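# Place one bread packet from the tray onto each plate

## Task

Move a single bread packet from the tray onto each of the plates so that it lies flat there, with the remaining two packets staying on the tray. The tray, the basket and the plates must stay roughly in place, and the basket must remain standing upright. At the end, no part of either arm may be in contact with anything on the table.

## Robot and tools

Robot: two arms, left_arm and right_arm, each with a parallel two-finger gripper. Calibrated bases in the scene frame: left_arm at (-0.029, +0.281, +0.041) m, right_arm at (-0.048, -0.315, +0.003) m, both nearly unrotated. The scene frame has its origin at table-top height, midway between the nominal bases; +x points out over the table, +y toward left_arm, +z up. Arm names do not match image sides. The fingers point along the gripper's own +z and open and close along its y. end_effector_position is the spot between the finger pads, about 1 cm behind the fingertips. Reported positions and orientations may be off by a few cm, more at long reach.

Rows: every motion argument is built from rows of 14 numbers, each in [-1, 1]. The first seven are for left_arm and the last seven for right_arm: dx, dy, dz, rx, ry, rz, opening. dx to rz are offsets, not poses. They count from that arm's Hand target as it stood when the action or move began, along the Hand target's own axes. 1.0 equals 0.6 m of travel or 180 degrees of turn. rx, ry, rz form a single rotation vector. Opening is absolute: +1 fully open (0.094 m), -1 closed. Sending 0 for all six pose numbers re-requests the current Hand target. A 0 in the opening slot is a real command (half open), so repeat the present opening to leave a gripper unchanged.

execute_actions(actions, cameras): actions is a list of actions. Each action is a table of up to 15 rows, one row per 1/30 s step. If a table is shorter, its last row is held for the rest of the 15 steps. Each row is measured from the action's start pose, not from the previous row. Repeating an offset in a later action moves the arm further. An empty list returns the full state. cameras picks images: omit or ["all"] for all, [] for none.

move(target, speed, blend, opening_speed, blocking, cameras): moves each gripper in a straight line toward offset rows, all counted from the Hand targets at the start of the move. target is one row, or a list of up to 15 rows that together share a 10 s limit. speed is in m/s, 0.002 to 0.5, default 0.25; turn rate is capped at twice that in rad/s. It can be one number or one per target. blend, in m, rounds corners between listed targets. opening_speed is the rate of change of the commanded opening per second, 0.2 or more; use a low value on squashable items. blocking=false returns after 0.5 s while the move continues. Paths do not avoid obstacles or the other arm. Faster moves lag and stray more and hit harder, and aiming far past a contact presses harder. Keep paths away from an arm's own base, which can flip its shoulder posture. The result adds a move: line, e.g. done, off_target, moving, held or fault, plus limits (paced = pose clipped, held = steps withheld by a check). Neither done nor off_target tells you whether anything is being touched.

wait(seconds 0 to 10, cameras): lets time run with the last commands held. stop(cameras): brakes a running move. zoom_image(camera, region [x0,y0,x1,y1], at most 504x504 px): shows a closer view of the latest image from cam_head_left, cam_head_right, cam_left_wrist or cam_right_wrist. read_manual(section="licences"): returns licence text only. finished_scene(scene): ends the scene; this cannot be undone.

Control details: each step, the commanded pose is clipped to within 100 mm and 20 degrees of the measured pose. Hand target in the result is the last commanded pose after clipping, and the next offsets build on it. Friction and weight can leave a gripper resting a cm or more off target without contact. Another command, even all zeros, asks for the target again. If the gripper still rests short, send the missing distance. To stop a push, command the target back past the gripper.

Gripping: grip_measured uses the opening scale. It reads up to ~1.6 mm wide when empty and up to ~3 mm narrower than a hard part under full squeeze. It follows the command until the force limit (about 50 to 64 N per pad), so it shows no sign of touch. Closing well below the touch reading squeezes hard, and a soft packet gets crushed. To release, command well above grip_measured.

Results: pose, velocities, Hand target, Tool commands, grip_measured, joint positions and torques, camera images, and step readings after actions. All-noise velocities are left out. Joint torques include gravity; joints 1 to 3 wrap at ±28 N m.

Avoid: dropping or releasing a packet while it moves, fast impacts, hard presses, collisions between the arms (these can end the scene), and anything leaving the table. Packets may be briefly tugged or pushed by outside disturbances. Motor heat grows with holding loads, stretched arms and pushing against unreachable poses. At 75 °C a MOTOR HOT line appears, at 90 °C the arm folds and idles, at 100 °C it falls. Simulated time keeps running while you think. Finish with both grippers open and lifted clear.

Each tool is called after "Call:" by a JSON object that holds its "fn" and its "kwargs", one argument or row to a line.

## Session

Call:
{"fn": "execute_actions", "kwargs": {
  "actions": []
}}

Scene clock: 0.00 s.
left_arm: end_effector_position=(+0.1533, -0.1415, +0.1946) grip_measured=+1.000 end_effector_quat_wxyz=(+0.173, +0.894, +0.405, -0.080) | right_arm: end_effector_position=(+0.1663, -0.5254, +0.2206) grip_measured=+1.000 end_effector_quat_wxyz=(+0.173, +0.534, +0.712, -0.422)
Joint positions: left_arm=[-1.116 1.983 1.839 -1.083 0.175 1.162 0.094] | right_arm=[-0.334 1.52 1.316 -1.335 0.946 0.993 0.094]
Joint velocities: within noise
Joint torques (N m): no reading
Heat: left arm: 27 °C; right arm: 28 °C.
Hand target: left_arm +0.1529, -0.1435, +0.2050; +0.185, +0.892, +0.403, -0.084 | right_arm +0.1654, -0.5264, +0.2240; +0.177, +0.533, +0.709, -0.426
Tool commands: left_gripper/opening=+1.0 right_gripper/opening=+1.0
camera_calibration:
cam_left_wrist: T_world_to_cam=[[-0.758401, 0.595194, -0.265654, 0.254155], [0.584376, 0.801436, 0.127302, 0.0391611], [0.288674, -0.0586962, -0.955626, 0.224333], [0, 0, 0, 1]] pos_world=[0.105108, -0.169489, 0.276911]
cam_right_wrist: T_world_to_cam=[[-0.90681, -0.0909654, 0.411607, 0.0139741], [-0.258481, 0.891318, -0.372477, 0.630454], [-0.332991, -0.444158, -0.831769, 0.094111], [0, 0, 0, 1]] pos_world=[0.20697, -0.518864, 0.307356]

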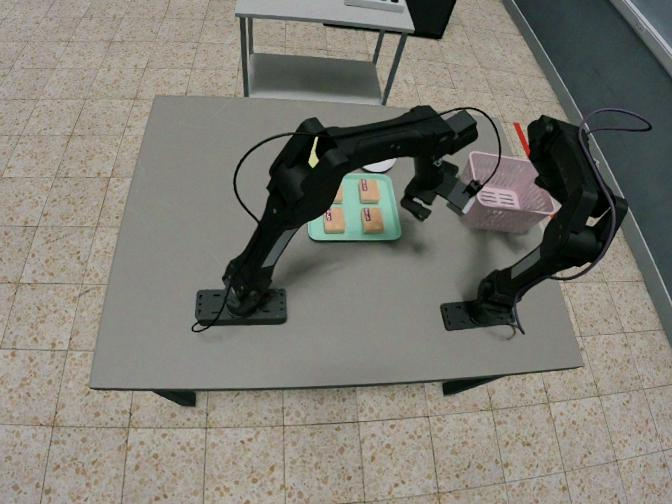

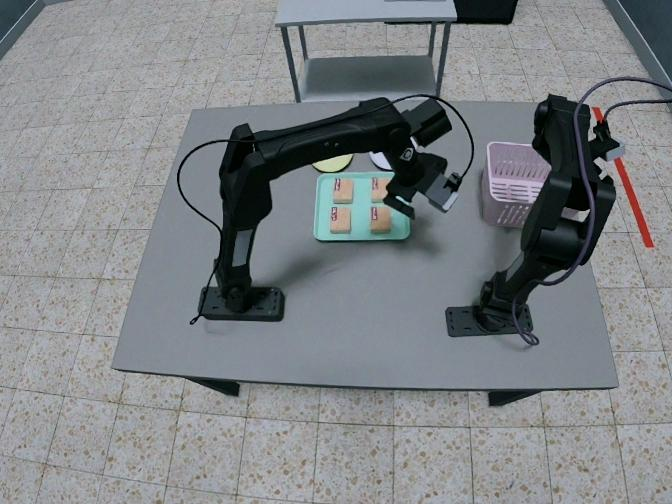

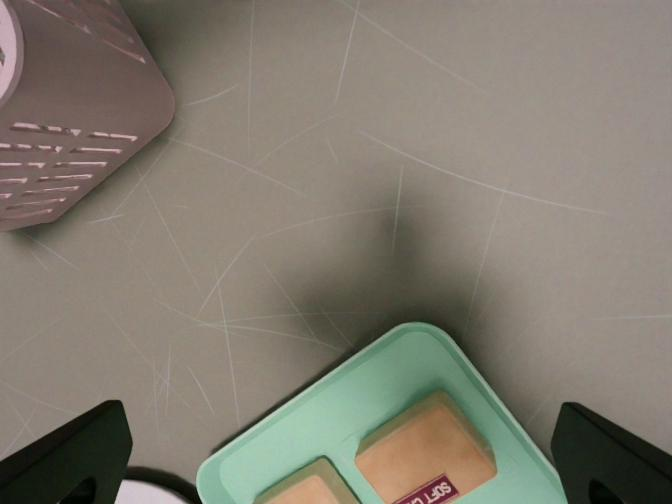

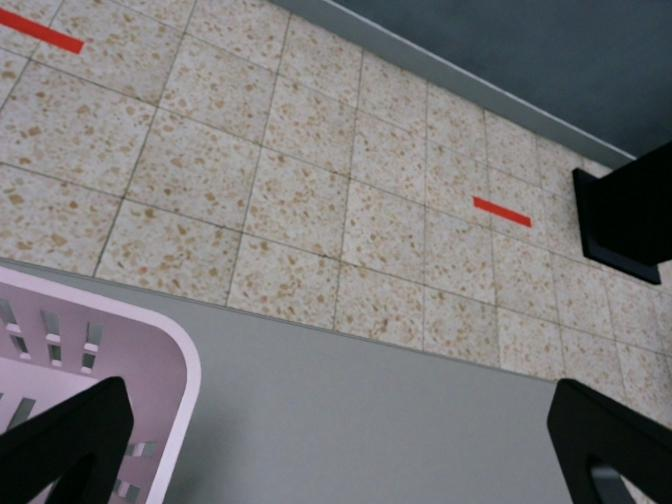

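Call:
{"fn": "move", "kwargs": {
  "target": [
    [0.569,-0.179,-0.146,-0.247,0.0588,-0.665,0.7,-0.094,-0.055,-0.0765,0,0,0,0.7],
    [0.569,-0.179,-0.146,-0.247,0.0588,-0.665,0.7,0.277,0.236,-0.558,-0.385,-0.0088,-0.2835,0.7],
    [0.569,-0.179,-0.146,-0.247,0.0588,-0.665,0.7,0.56,0.404,-0.504,-0.385,-0.0088,-0.2835,0.7]
  ],
  "speed": [0.4,0.4,0.25],
  "blend": 0.03
}}

Scene clock: 34.47 s.
left_arm: end_effector_position=(+0.2940, +0.1899, +0.1551) grip_measured=+0.702 end_effector_quat_wxyz=(+0.255, +0.006, +0.967, -0.005) | right_arm: end_effector_position=(+0.3231, -0.0639, +0.0703) grip_measured=+0.701 end_effector_quat_wxyz=(+0.262, -0.002, +0.965, +0.011)
Joint positions: left_arm=[-0.384 1.383 0.955 -0.651 -0.166 -0.312 0.08] | right_arm=[0.661 1.908 1.332 -0.565 0.322 0.644 0.08]
Joint torques (N m): left_arm=[0.12 -4.16 6.9 1 -0.21 -0.07] | right_arm=[0.14 -9.57 6.06 1 0.28 0.09]
Hand target: left_arm +0.2977, +0.1917, +0.1550; +0.259, +0.000, +0.966, +0.000 | right_arm +0.3231, -0.0667, +0.0600; +0.259, +0.001, +0.966, +0.000
Off the commanded pose: left_arm 0.004 m, 1 deg | right_arm 0.011 m, 1 deg.
move: off_target (right_arm)
camera_calibration:
cam_left_wrist: T_world_to_cam=[[0.0073128, -0.999901, -0.0119851, 0.191616], [-0.996617, -0.00630662, -0.0819404, 0.347023], [0.0818567, 0.0125437, -0.996565, 0.218967], [0, 0, 0, 1]]
cam_right_wrist: T_world_to_cam=[[0.0229314, -0.999296, -0.0296823, -0.0674471], [-0.99608, -0.0203001, -0.0860984, 0.363568], [0.0854352, 0.0315403, -0.995844, 0.133028], [0, 0, 0, 1]]

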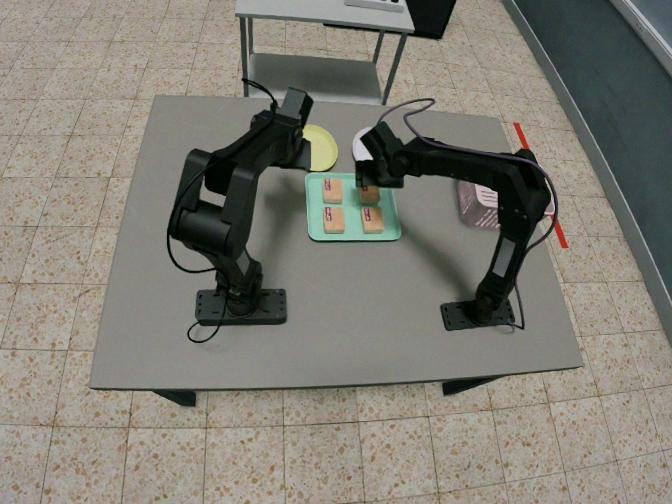

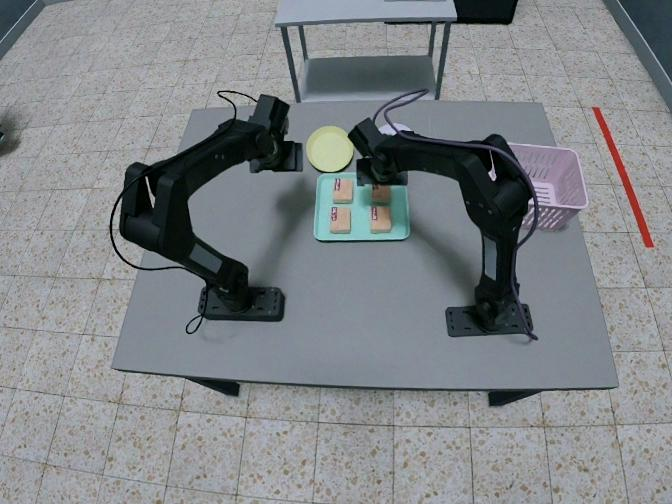

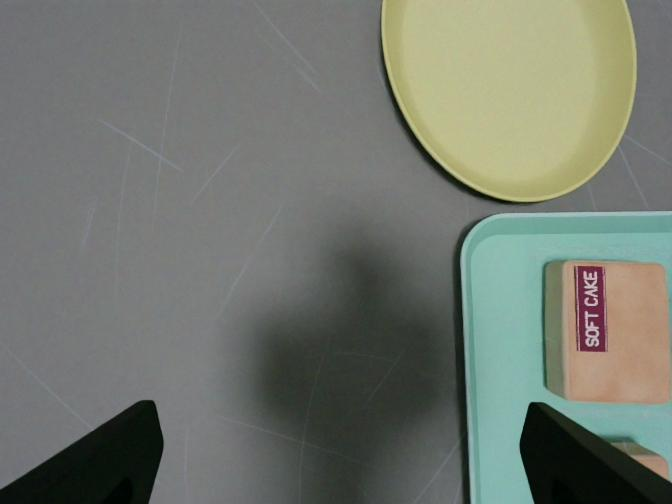

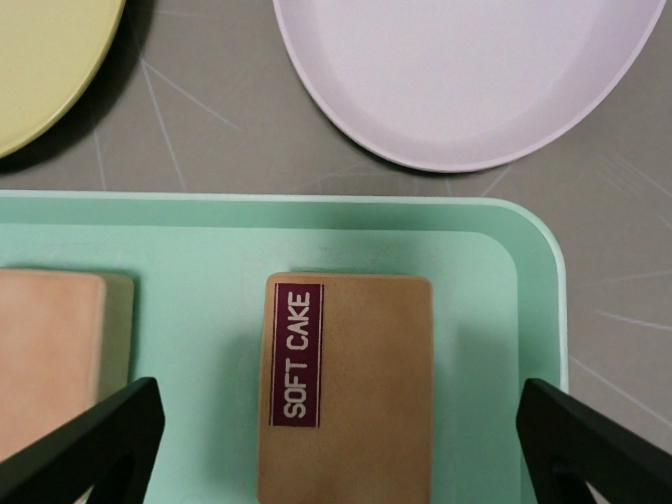

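Call:
{"fn": "move", "kwargs": {
  "target": [
    [0,0,0,0,0,0,0.7,0.025,-0.006,0.04,0,0,0,0.7],
    [0,0,0,0,0,0,0.7,0.053,-0.008,0.081,0,0,0,0.7]
  ],
  "speed": [0.2,0.08],
  "blend": 0.015,
  "cameras": ["cam_right_wrist"]
}}

Scene clock: 56.17 s.
left_arm: end_effector_position=(+0.2940, +0.1899, +0.1551) grip_measured=+0.702 end_effector_quat_wxyz=(+0.255, +0.006, +0.967, -0.005) | right_arm: end_effector_position=(+0.3225, -0.0645, +0.0183) grip_measured=+0.701 end_effector_quat_wxyz=(+0.268, +0.000, +0.963, +0.016)
Joint positions: left_arm=[-0.384 1.383 0.955 -0.651 -0.166 -0.312 0.08] | right_arm=[0.661 1.979 1.197 -0.342 0.322 0.644 0.08]
Joint torques (N m): left_arm=[0.13 -4.15 6.89 1 -0.22 -0.07] | right_arm=[-0.18 -9.01 5.16 1.04 0.26 0.05]
Hand target: left_arm +0.2977, +0.1916, +0.1550; +0.259, +0.000, +0.966, +0.000 | right_arm +0.3199, -0.0714, +0.0020; +0.259, +0.000, +0.966, +0.000
Off the commanded pose: left_arm 0.004 m, 1 deg | right_arm 0.018 m, 2 deg.
move: off_target (right_arm); blend cut to 0.0143 m at target 1
camera_calibration:
cam_right_wrist: T_world_to_cam=[[0.0232189, -0.998923, -0.0401611, -0.0694558], [-0.994891, -0.0191402, -0.0991194, 0.35842], [0.098244, 0.0422573, -0.994265, 0.077847], [0, 0, 0, 1]]
Images, in order: cam_right_wrist.

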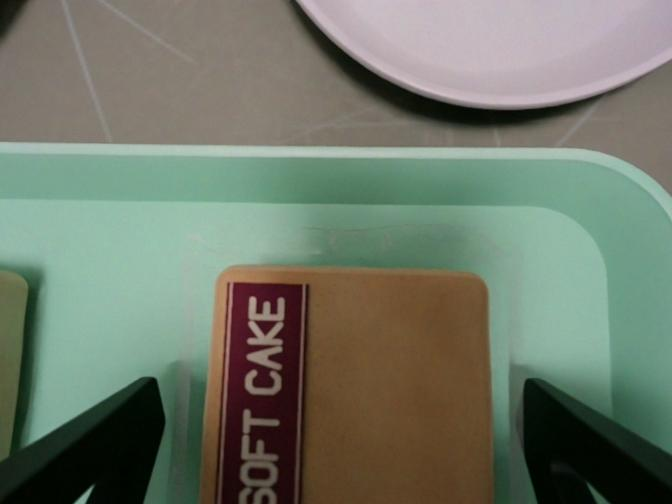

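Call:
{"fn": "move", "kwargs": {
  "target": [
    [0,0,0,0,0,0,0.7,0.0015,-0.004,0.003,0,0,0,0.7],
    [0,0,0,0,0,0,0.7,0.0015,-0.004,0.003,0,0,0,0.1],
    [0,0,0,0,0,0,0.7,-0.075,0,-0.13,0,0,0,0.1],
    [0.02,-0.15,0.03,0,0,0,0.7,-0.337,-0.0377,0.006,-0.061,0,-0.1058,0.1],
    [0.069,-0.249,0.172,0,0,0,0.7,-0.2955,-0.0377,0.078,-0.061,0,-0.1058,0.1]
  ],
  "speed": [0.08,0.08,0.15,0.2,0.15],
  "blend": [0,0,0.03,0.02,0],
  "opening_speed": 0.6
}}

Scene clock: 82.00 s.
left_arm: end_effector_position=(+0.3025, +0.0493, +0.0393) grip_measured=+0.702 end_effector_quat_wxyz=(+0.243, +0.007, +0.970, +0.004) | right_arm: end_effector_position=(+0.4994, -0.0973, +0.0759) grip_measured=+0.226 end_effector_quat_wxyz=(+0.273, -0.177, +0.944, +0.049)
Joint positions: left_arm=[-0.775 1.916 1.057 -0.344 -0.333 -0.681 0.08] | right_arm=[0.322 2.354 2.022 -0.678 0.008 0.007 0.058]
Joint velocities: left_arm=[within noise] | right_arm=[-0.002 -0.012 -0.002 0.022 0.007 -0.154 -0.001]
Joint torques (N m): left_arm=[-0.16 -7.5 8.29 0.84 -0.32 -0.07] | right_arm=[0.44 -12.7 6.19 1.24 -0.07 -0.03]
Hand target: left_arm +0.3136, +0.0422, +0.0450; +0.259, +0.000, +0.966, +0.000 | right_arm +0.4969, -0.0943, +0.0503; +0.254, -0.184, +0.948, +0.049
Off the commanded pose: left_arm 0.014 m, 2 deg | right_arm 0.026 m, 2 deg.
move: off_target (left_arm, right_arm); target 2's new opening was sent with right_arm's hand 0.019 m and 2 deg from that target
camera_calibration:
cam_left_wrist: T_world_to_cam=[[0.00930012, -0.999506, -0.0300376, 0.0496594], [-0.998346, -0.00757675, -0.0569866, 0.344685], [0.0567308, 0.0305179, -0.997923, 0.111463], [0, 0, 0, 1]]
cam_right_wrist: T_world_to_cam=[[0.374047, -0.92739, -0.00604997, -0.274795], [-0.921334, -0.370843, -0.116699, 0.469883], [0.105982, 0.0492249, -0.993149, 0.11582], [0, 0, 0, 1]]

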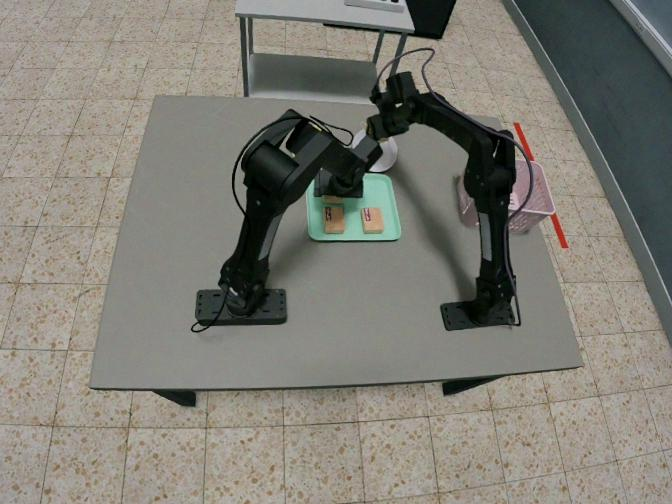

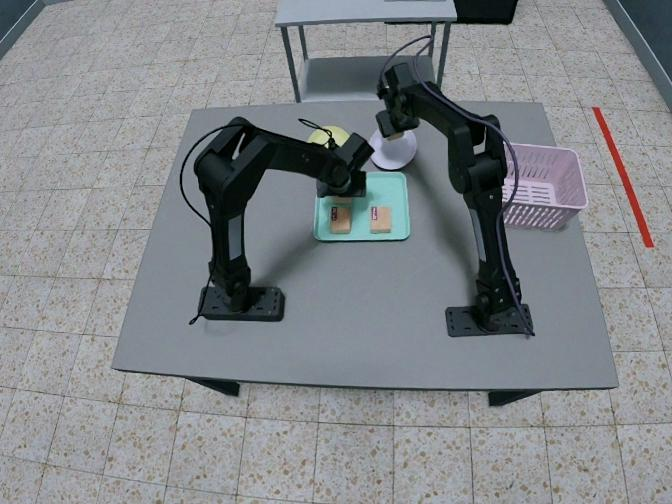

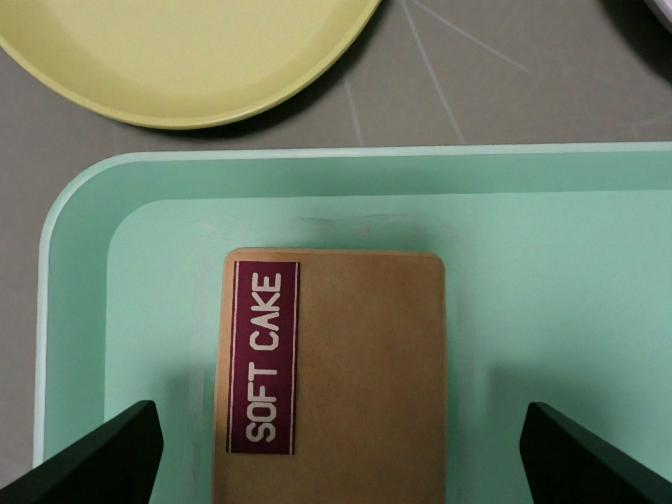

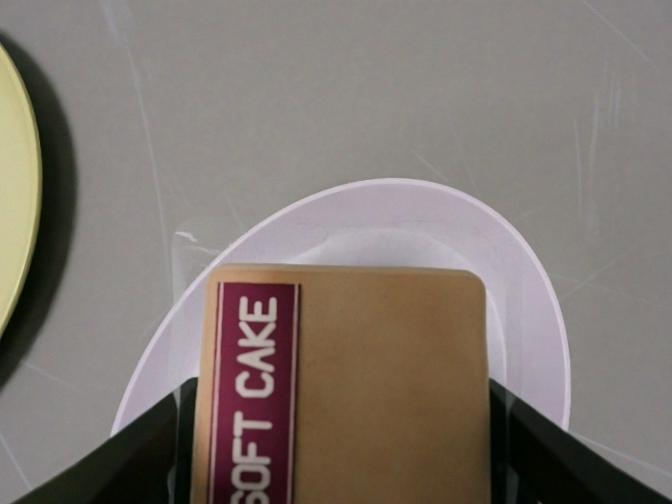

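Call:
{"fn": "move", "kwargs": {
  "target": [
    [0.023,0.008,0.0465,0,0,0,0.7,0.05,-0.0015,0.0673,0,0,0,0.1],
    [0.023,0.008,0.0465,0,0,0,0.1,0.05,-0.0015,0.0673,0,0,0,0.1]
  ],
  "speed": 0.07,
  "opening_speed": 0.6,
  "cameras": ["cam_left_wrist","cam_right_wrist"]
}}

Scene clock: 102.67 s.
left_arm: end_effector_position=(+0.3164, +0.0407, +0.0225) grip_measured=+0.211 end_effector_quat_wxyz=(+0.261, -0.001, +0.965, -0.011) | right_arm: end_effector_position=(+0.4961, -0.0984, +0.0250) grip_measured=+0.226 end_effector_quat_wxyz=(+0.272, -0.178, +0.944, +0.049)
Joint positions: left_arm=[-0.768 1.984 1.051 -0.219 -0.335 -0.681 0.057] | right_arm=[0.322 2.382 1.867 -0.496 0.007 0.005 0.058]
Joint torques (N m): left_arm=[0.4 -7.79 4.27 0.92 -0.26 0.08] | right_arm=[0.28 -12.81 6.12 1.23 -0.07 -0.03]
Heat: left arm: 31 °C; right arm: 35 °C.
Hand target: left_arm +0.3156, +0.0468, +0.0141; +0.259, +0.000, +0.966, +0.000 | right_arm +0.4918, -0.0973, +0.0002; +0.254, -0.184, +0.948, +0.049
Off the commanded pose: left_arm 0.011 m, 1 deg | right_arm 0.025 m, 2 deg.
move: off_target (left_arm, right_arm); target 2's new opening was sent with left_arm's hand 0.011 m and 1 deg from that target
camera_calibration:
cam_left_wrist: T_world_to_cam=[[0.0176217, -0.999836, 0.00414432, 0.0370209], [-0.995371, -0.0179344, -0.0944224, 0.357859], [0.0944813, -0.00246125, -0.995524, 0.0834944], [0, 0, 0, 1]]
cam_right_wrist: T_world_to_cam=[[0.375915, -0.926637, -0.00568766, -0.275814], [-0.920692, -0.372794, -0.115547, 0.459994], [0.10495, 0.0486723, -0.993286, 0.0660993], [0, 0, 0, 1]]
Images, in order: cam_left_wrist, cam_right_wrist.

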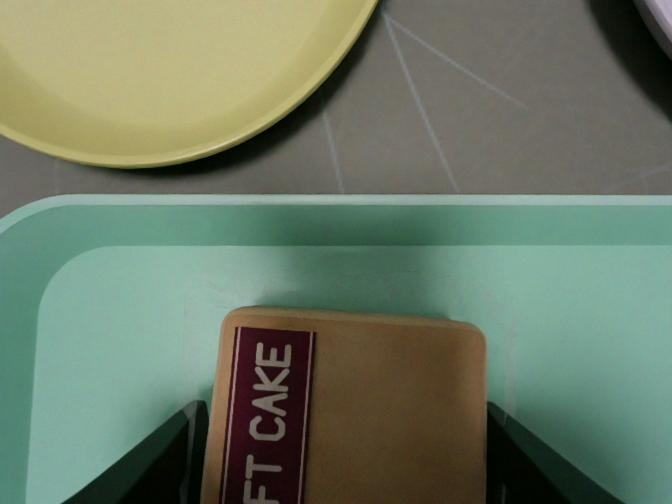

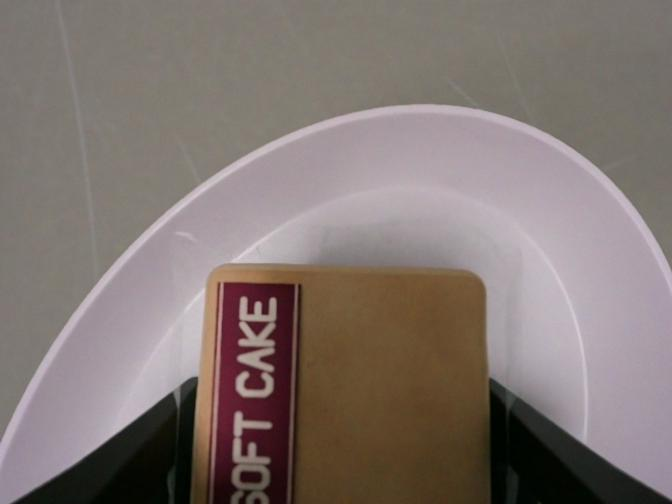

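Call:
{"fn": "move", "kwargs": {
  "target": [
    [-0.0667,0,-0.1155,0,0,0,0.1,0.016,-0.008,0.01,0,0,0,0.1],
    [-0.327,0.057,0.0155,0.0583,0,0.101,0.1,0.016,-0.008,0.01,0,0,0,0.1],
    [-0.286,0.057,0.086,0.0583,0,0.101,0.1,0.016,-0.008,0.01,0,0,0,0.1]
  ],
  "speed": [0.1,0.2,0.12],
  "blend": [0.025,0.02,0],
  "cameras": ["cam_left_wrist","cam_right_wrist"]
}}

Scene clock: 126.87 s.
left_arm: end_effector_position=(+0.4918, +0.0856, +0.0648) grip_measured=+0.186 end_effector_quat_wxyz=(+0.258, +0.168, +0.950, -0.044) | right_arm: end_effector_position=(+0.4965, -0.0980, +0.0174) grip_measured=+0.226 end_effector_quat_wxyz=(+0.279, -0.180, +0.942, +0.054)
Joint positions: left_arm=[-0.382 2.281 1.714 -0.473 -0.011 -0.011 0.056] | right_arm=[0.319 2.382 1.827 -0.439 -0.002 -0.001 0.058]
Joint torques (N m): left_arm=[-0.5 -11.23 5.67 1.15 0.05 0.08] | right_arm=[-0.38 -13.3 5.12 1.15 -0.05 -0.05]
Hand target: left_arm +0.4899, +0.0812, +0.0553; +0.255, +0.176, +0.950, -0.047 | right_arm +0.4886, -0.1037, -0.0098; +0.254, -0.184, +0.948, +0.049
Off the commanded pose: left_arm 0.011 m, 1 deg | right_arm 0.029 m, 3 deg.
move: off_target (left_arm, right_arm)
camera_calibration:
cam_left_wrist: T_world_to_cam=[[-0.322433, -0.94633, -0.022275, 0.24301], [-0.94145, 0.323042, -0.0965208, 0.481699], [0.0985363, -0.0101507, -0.995082, 0.107771], [0, 0, 0, 1]]
cam_right_wrist: T_world_to_cam=[[0.382439, -0.923926, -0.010026, -0.278537], [-0.916411, -0.377897, -0.131854, 0.457255], [0.118035, 0.0596142, -0.991218, 0.0530634], [0, 0, 0, 1]]
Images, in order: cam_left_wrist, cam_right_wrist.

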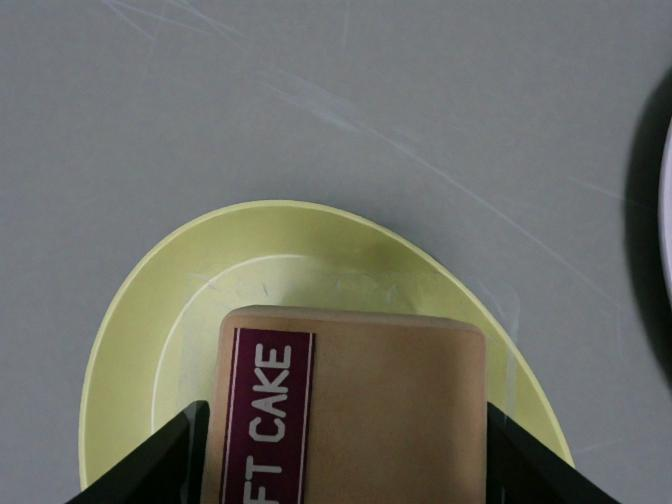

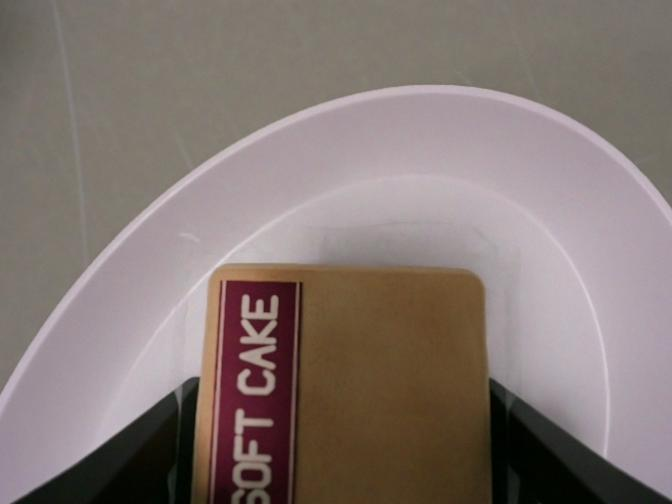

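Call:
{"fn": "move", "kwargs": {
  "target": [0.0515,0.011,0.047,0,0,0,0.1,0.009,0,0.0063,0,0,0,0.1],
  "speed": 0.06,
  "cameras": ["cam_left_wrist","cam_right_wrist"]
}}

Scene clock: 144.63 s.
left_arm: end_effector_position=(+0.4814, +0.0891, +0.0262) grip_measured=+0.186 end_effector_quat_wxyz=(+0.260, +0.174, +0.949, -0.046) | right_arm: end_effector_position=(+0.4998, -0.0962, +0.0164) grip_measured=+0.226 end_effector_quat_wxyz=(+0.291, -0.180, +0.938, +0.058)
Joint positions: left_arm=[-0.381 2.299 1.577 -0.315 -0.004 0.002 0.056] | right_arm=[0.319 2.382 1.808 -0.394 -0.005 -0.001 0.058]
Joint torques (N m): left_arm=[0.59 -10.86 5.24 1.17 0.06 0.08] | right_arm=[-0.38 -13.44 4.51 1.01 -0.02 -0.05]
Hand target: left_arm +0.4805, +0.0919, +0.0153; +0.255, +0.176, +0.950, -0.047 | right_arm +0.4861, -0.1048, -0.0157; +0.254, -0.184, +0.948, +0.049
Off the commanded pose: left_arm 0.011 m, 1 deg | right_arm 0.036 m, 5 deg.
move: off_target (left_arm, right_arm)
camera_calibration:
cam_left_wrist: T_world_to_cam=[[-0.334637, -0.942083, -0.0223194, 0.247582], [-0.93686, 0.335147, -0.0998471, 0.463886], [0.101544, -0.0125024, -0.994752, 0.0692158], [0, 0, 0, 1]]
cam_right_wrist: T_world_to_cam=[[0.384259, -0.923146, -0.0121369, -0.278862], [-0.91247, -0.377748, -0.157179, 0.459303], [0.140514, 0.0714719, -0.987496, 0.0413862], [0, 0, 0, 1]]
Images, in order: cam_left_wrist, cam_right_wrist.

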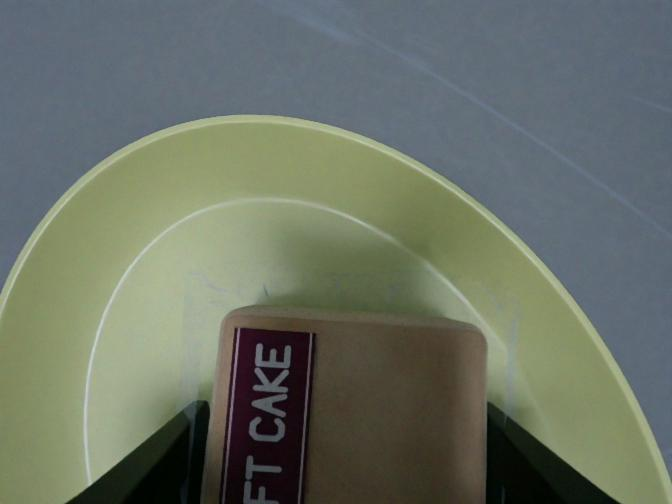

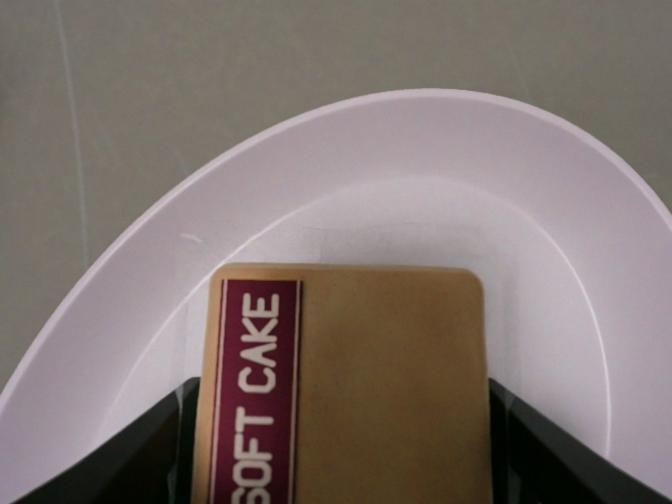

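Call:
{"fn": "move", "kwargs": {
  "target": [
    [0,0.016,0,0,0,0,0.1,-0.0167,0,-0.029,0,0,0,0.1],
    [0.0075,0.016,0.013,0,0,0,0.1,-0.0167,0,-0.029,0,0,0,0.7],
    [0.0075,0.016,0.013,0,0,0,0.1,-0.0167,0,-0.23,0,0,0,0.7]
  ],
  "speed": [0.07,0.06,0.15],
  "opening_speed": 0.6,
  "cameras": ["cam_left_wrist","cam_right_wrist"]
}}

Scene clock: 157.60 s.
left_arm: end_effector_position=(+0.4892, +0.1000, +0.0245) grip_measured=+0.186 end_effector_quat_wxyz=(+0.267, +0.171, +0.947, -0.046) | right_arm: end_effector_position=(+0.4371, -0.1209, +0.1033) grip_measured=+0.699 end_effector_quat_wxyz=(+0.259, -0.186, +0.947, +0.051)
Joint positions: left_arm=[-0.353 2.307 1.574 -0.288 0.008 0.02 0.056] | right_arm=[0.319 2.073 1.689 -0.653 -0.005 -0.009 0.08]
Joint torques (N m): left_arm=[0.08 -10.21 4.75 1.18 0.05 0.09] | right_arm=[-0.51 -16.44 5.68 0.86 -0.01 0.02]
Hand target: left_arm +0.4840, +0.1010, +0.0063; +0.255, +0.176, +0.950, -0.047 | right_arm +0.4301, -0.1273, +0.1088; +0.254, -0.184, +0.948, +0.049
Off the commanded pose: left_arm 0.019 m, 2 deg | right_arm 0.011 m, 1 deg.
move: off_target (left_arm, right_arm); target 2's new opening was sent with right_arm's hand 0.020 m and 4 deg from that target
camera_calibration:
cam_left_wrist: T_world_to_cam=[[-0.32865, -0.944213, -0.0212583, 0.257697], [-0.93726, 0.328837, -0.115804, 0.468567], [0.116334, -0.0181345, -0.993045, 0.0600993], [0, 0, 0, 1]]
cam_right_wrist: T_world_to_cam=[[0.390307, -0.920637, -0.00936969, -0.279177], [-0.917317, -0.38799, -0.089404, 0.400344], [0.0786732, 0.04349, -0.995951, 0.162349], [0, 0, 0, 1]]
Images, in order: cam_left_wrist, cam_right_wrist.

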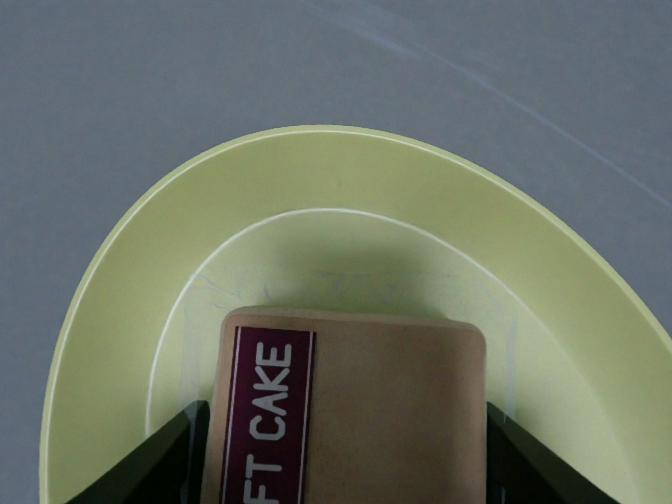

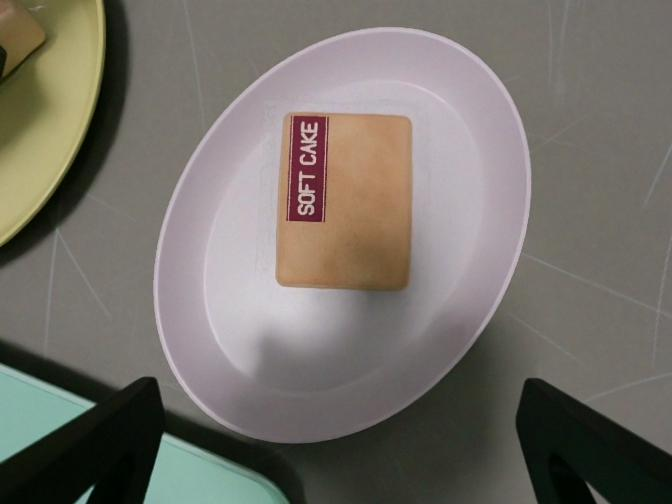

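Call:
{"fn": "move", "kwargs": {
  "target": [
    [-0.012,0,-0.02,0,0,0,0.1,0,0,0,0,0,0,0.7],
    [-0.012,0,-0.02,0,0,0,0.64,0,0,0,0,0,0,0.7],
    [-0.012,0,-0.22,0,0,0,0.64,0,0,0,0,0,0,0.7]
  ],
  "speed": [0.06,0.06,0.15],
  "opening_speed": 0.6
}}

Scene clock: 166.63 s.
left_arm: end_effector_position=(+0.4316, +0.1198, +0.1132) grip_measured=+0.638 end_effector_quat_wxyz=(+0.248, +0.174, +0.952, -0.043) | right_arm: end_effector_position=(+0.4370, -0.1209, +0.1032) grip_measured=+0.699 end_effector_quat_wxyz=(+0.259, -0.186, +0.947, +0.051)
Joint positions: left_arm=[-0.353 1.982 1.453 -0.533 0.009 0.024 0.077] | right_arm=[0.319 2.073 1.689 -0.653 -0.005 -0.009 0.08]
Joint torques (N m): left_arm=[0.49 -13.05 5.35 0.87 0.06 0.08] | right_arm=[-0.5 -16.44 5.67 0.88 -0.01 0.02]
Hand target: left_arm +0.4282, +0.1224, +0.1243; +0.255, +0.176, +0.950, -0.047 | right_arm +0.4301, -0.1273, +0.1088; +0.254, -0.184, +0.948, +0.049
Off the commanded pose: left_arm 0.012 m, 1 deg | right_arm 0.011 m, 1 deg.
move: off_target (left_arm, right_arm)
camera_calibration:
cam_left_wrist: T_world_to_cam=[[-0.333756, -0.942391, -0.0224858, 0.261525], [-0.939394, 0.334489, -0.0752097, 0.414015], [0.0783982, -0.00397863, -0.996914, 0.170358], [0, 0, 0, 1]]
cam_right_wrist: T_world_to_cam=[[0.390301, -0.92064, -0.00938814, -0.279169], [-0.91738, -0.388015, -0.0886442, 0.400119], [0.0779667, 0.0432104, -0.996019, 0.16255], [0, 0, 0, 1]]

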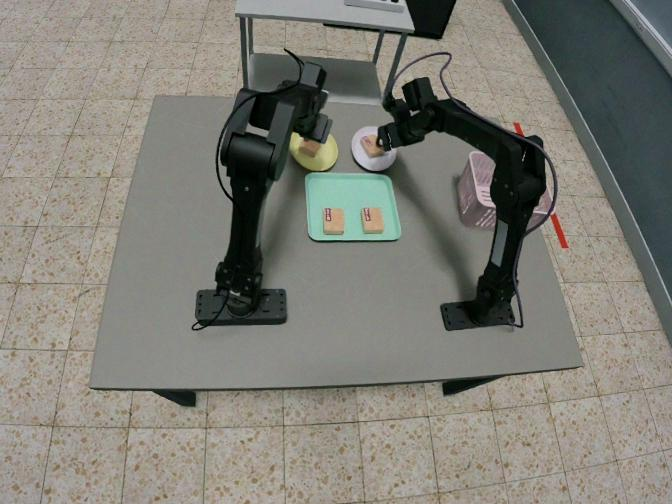

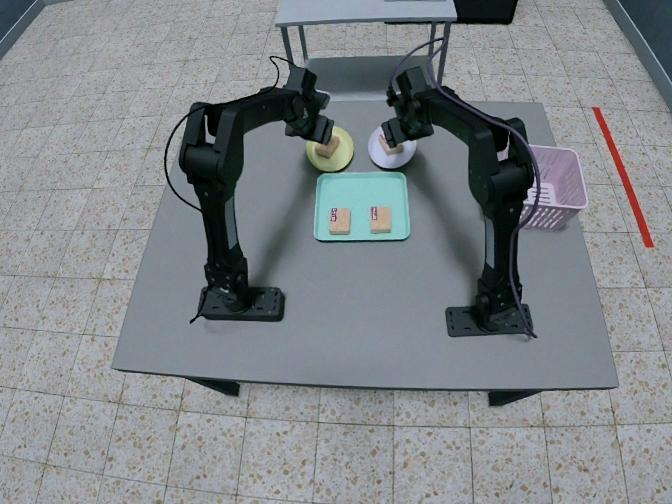

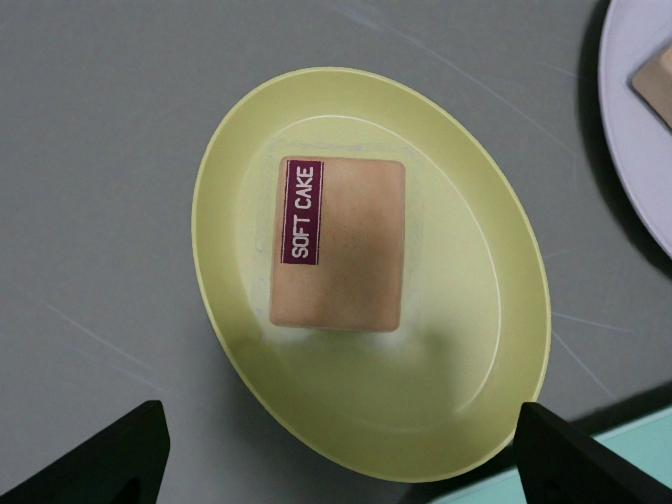

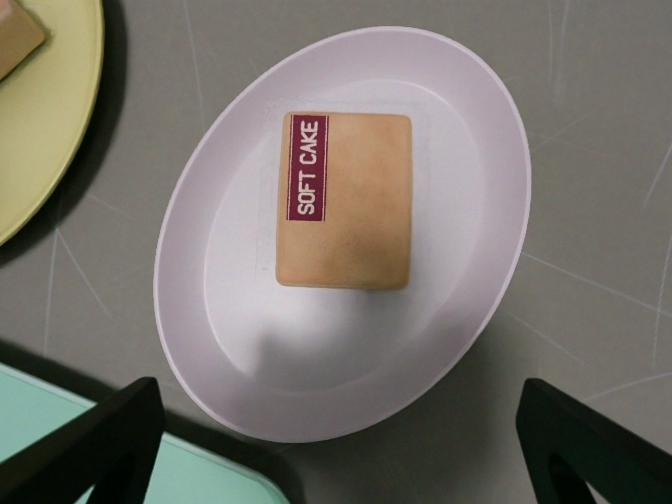

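Call:
{"fn": "finished_scene", "kwargs": {
  "scene": 3
}}

The scene is finished: the task was done.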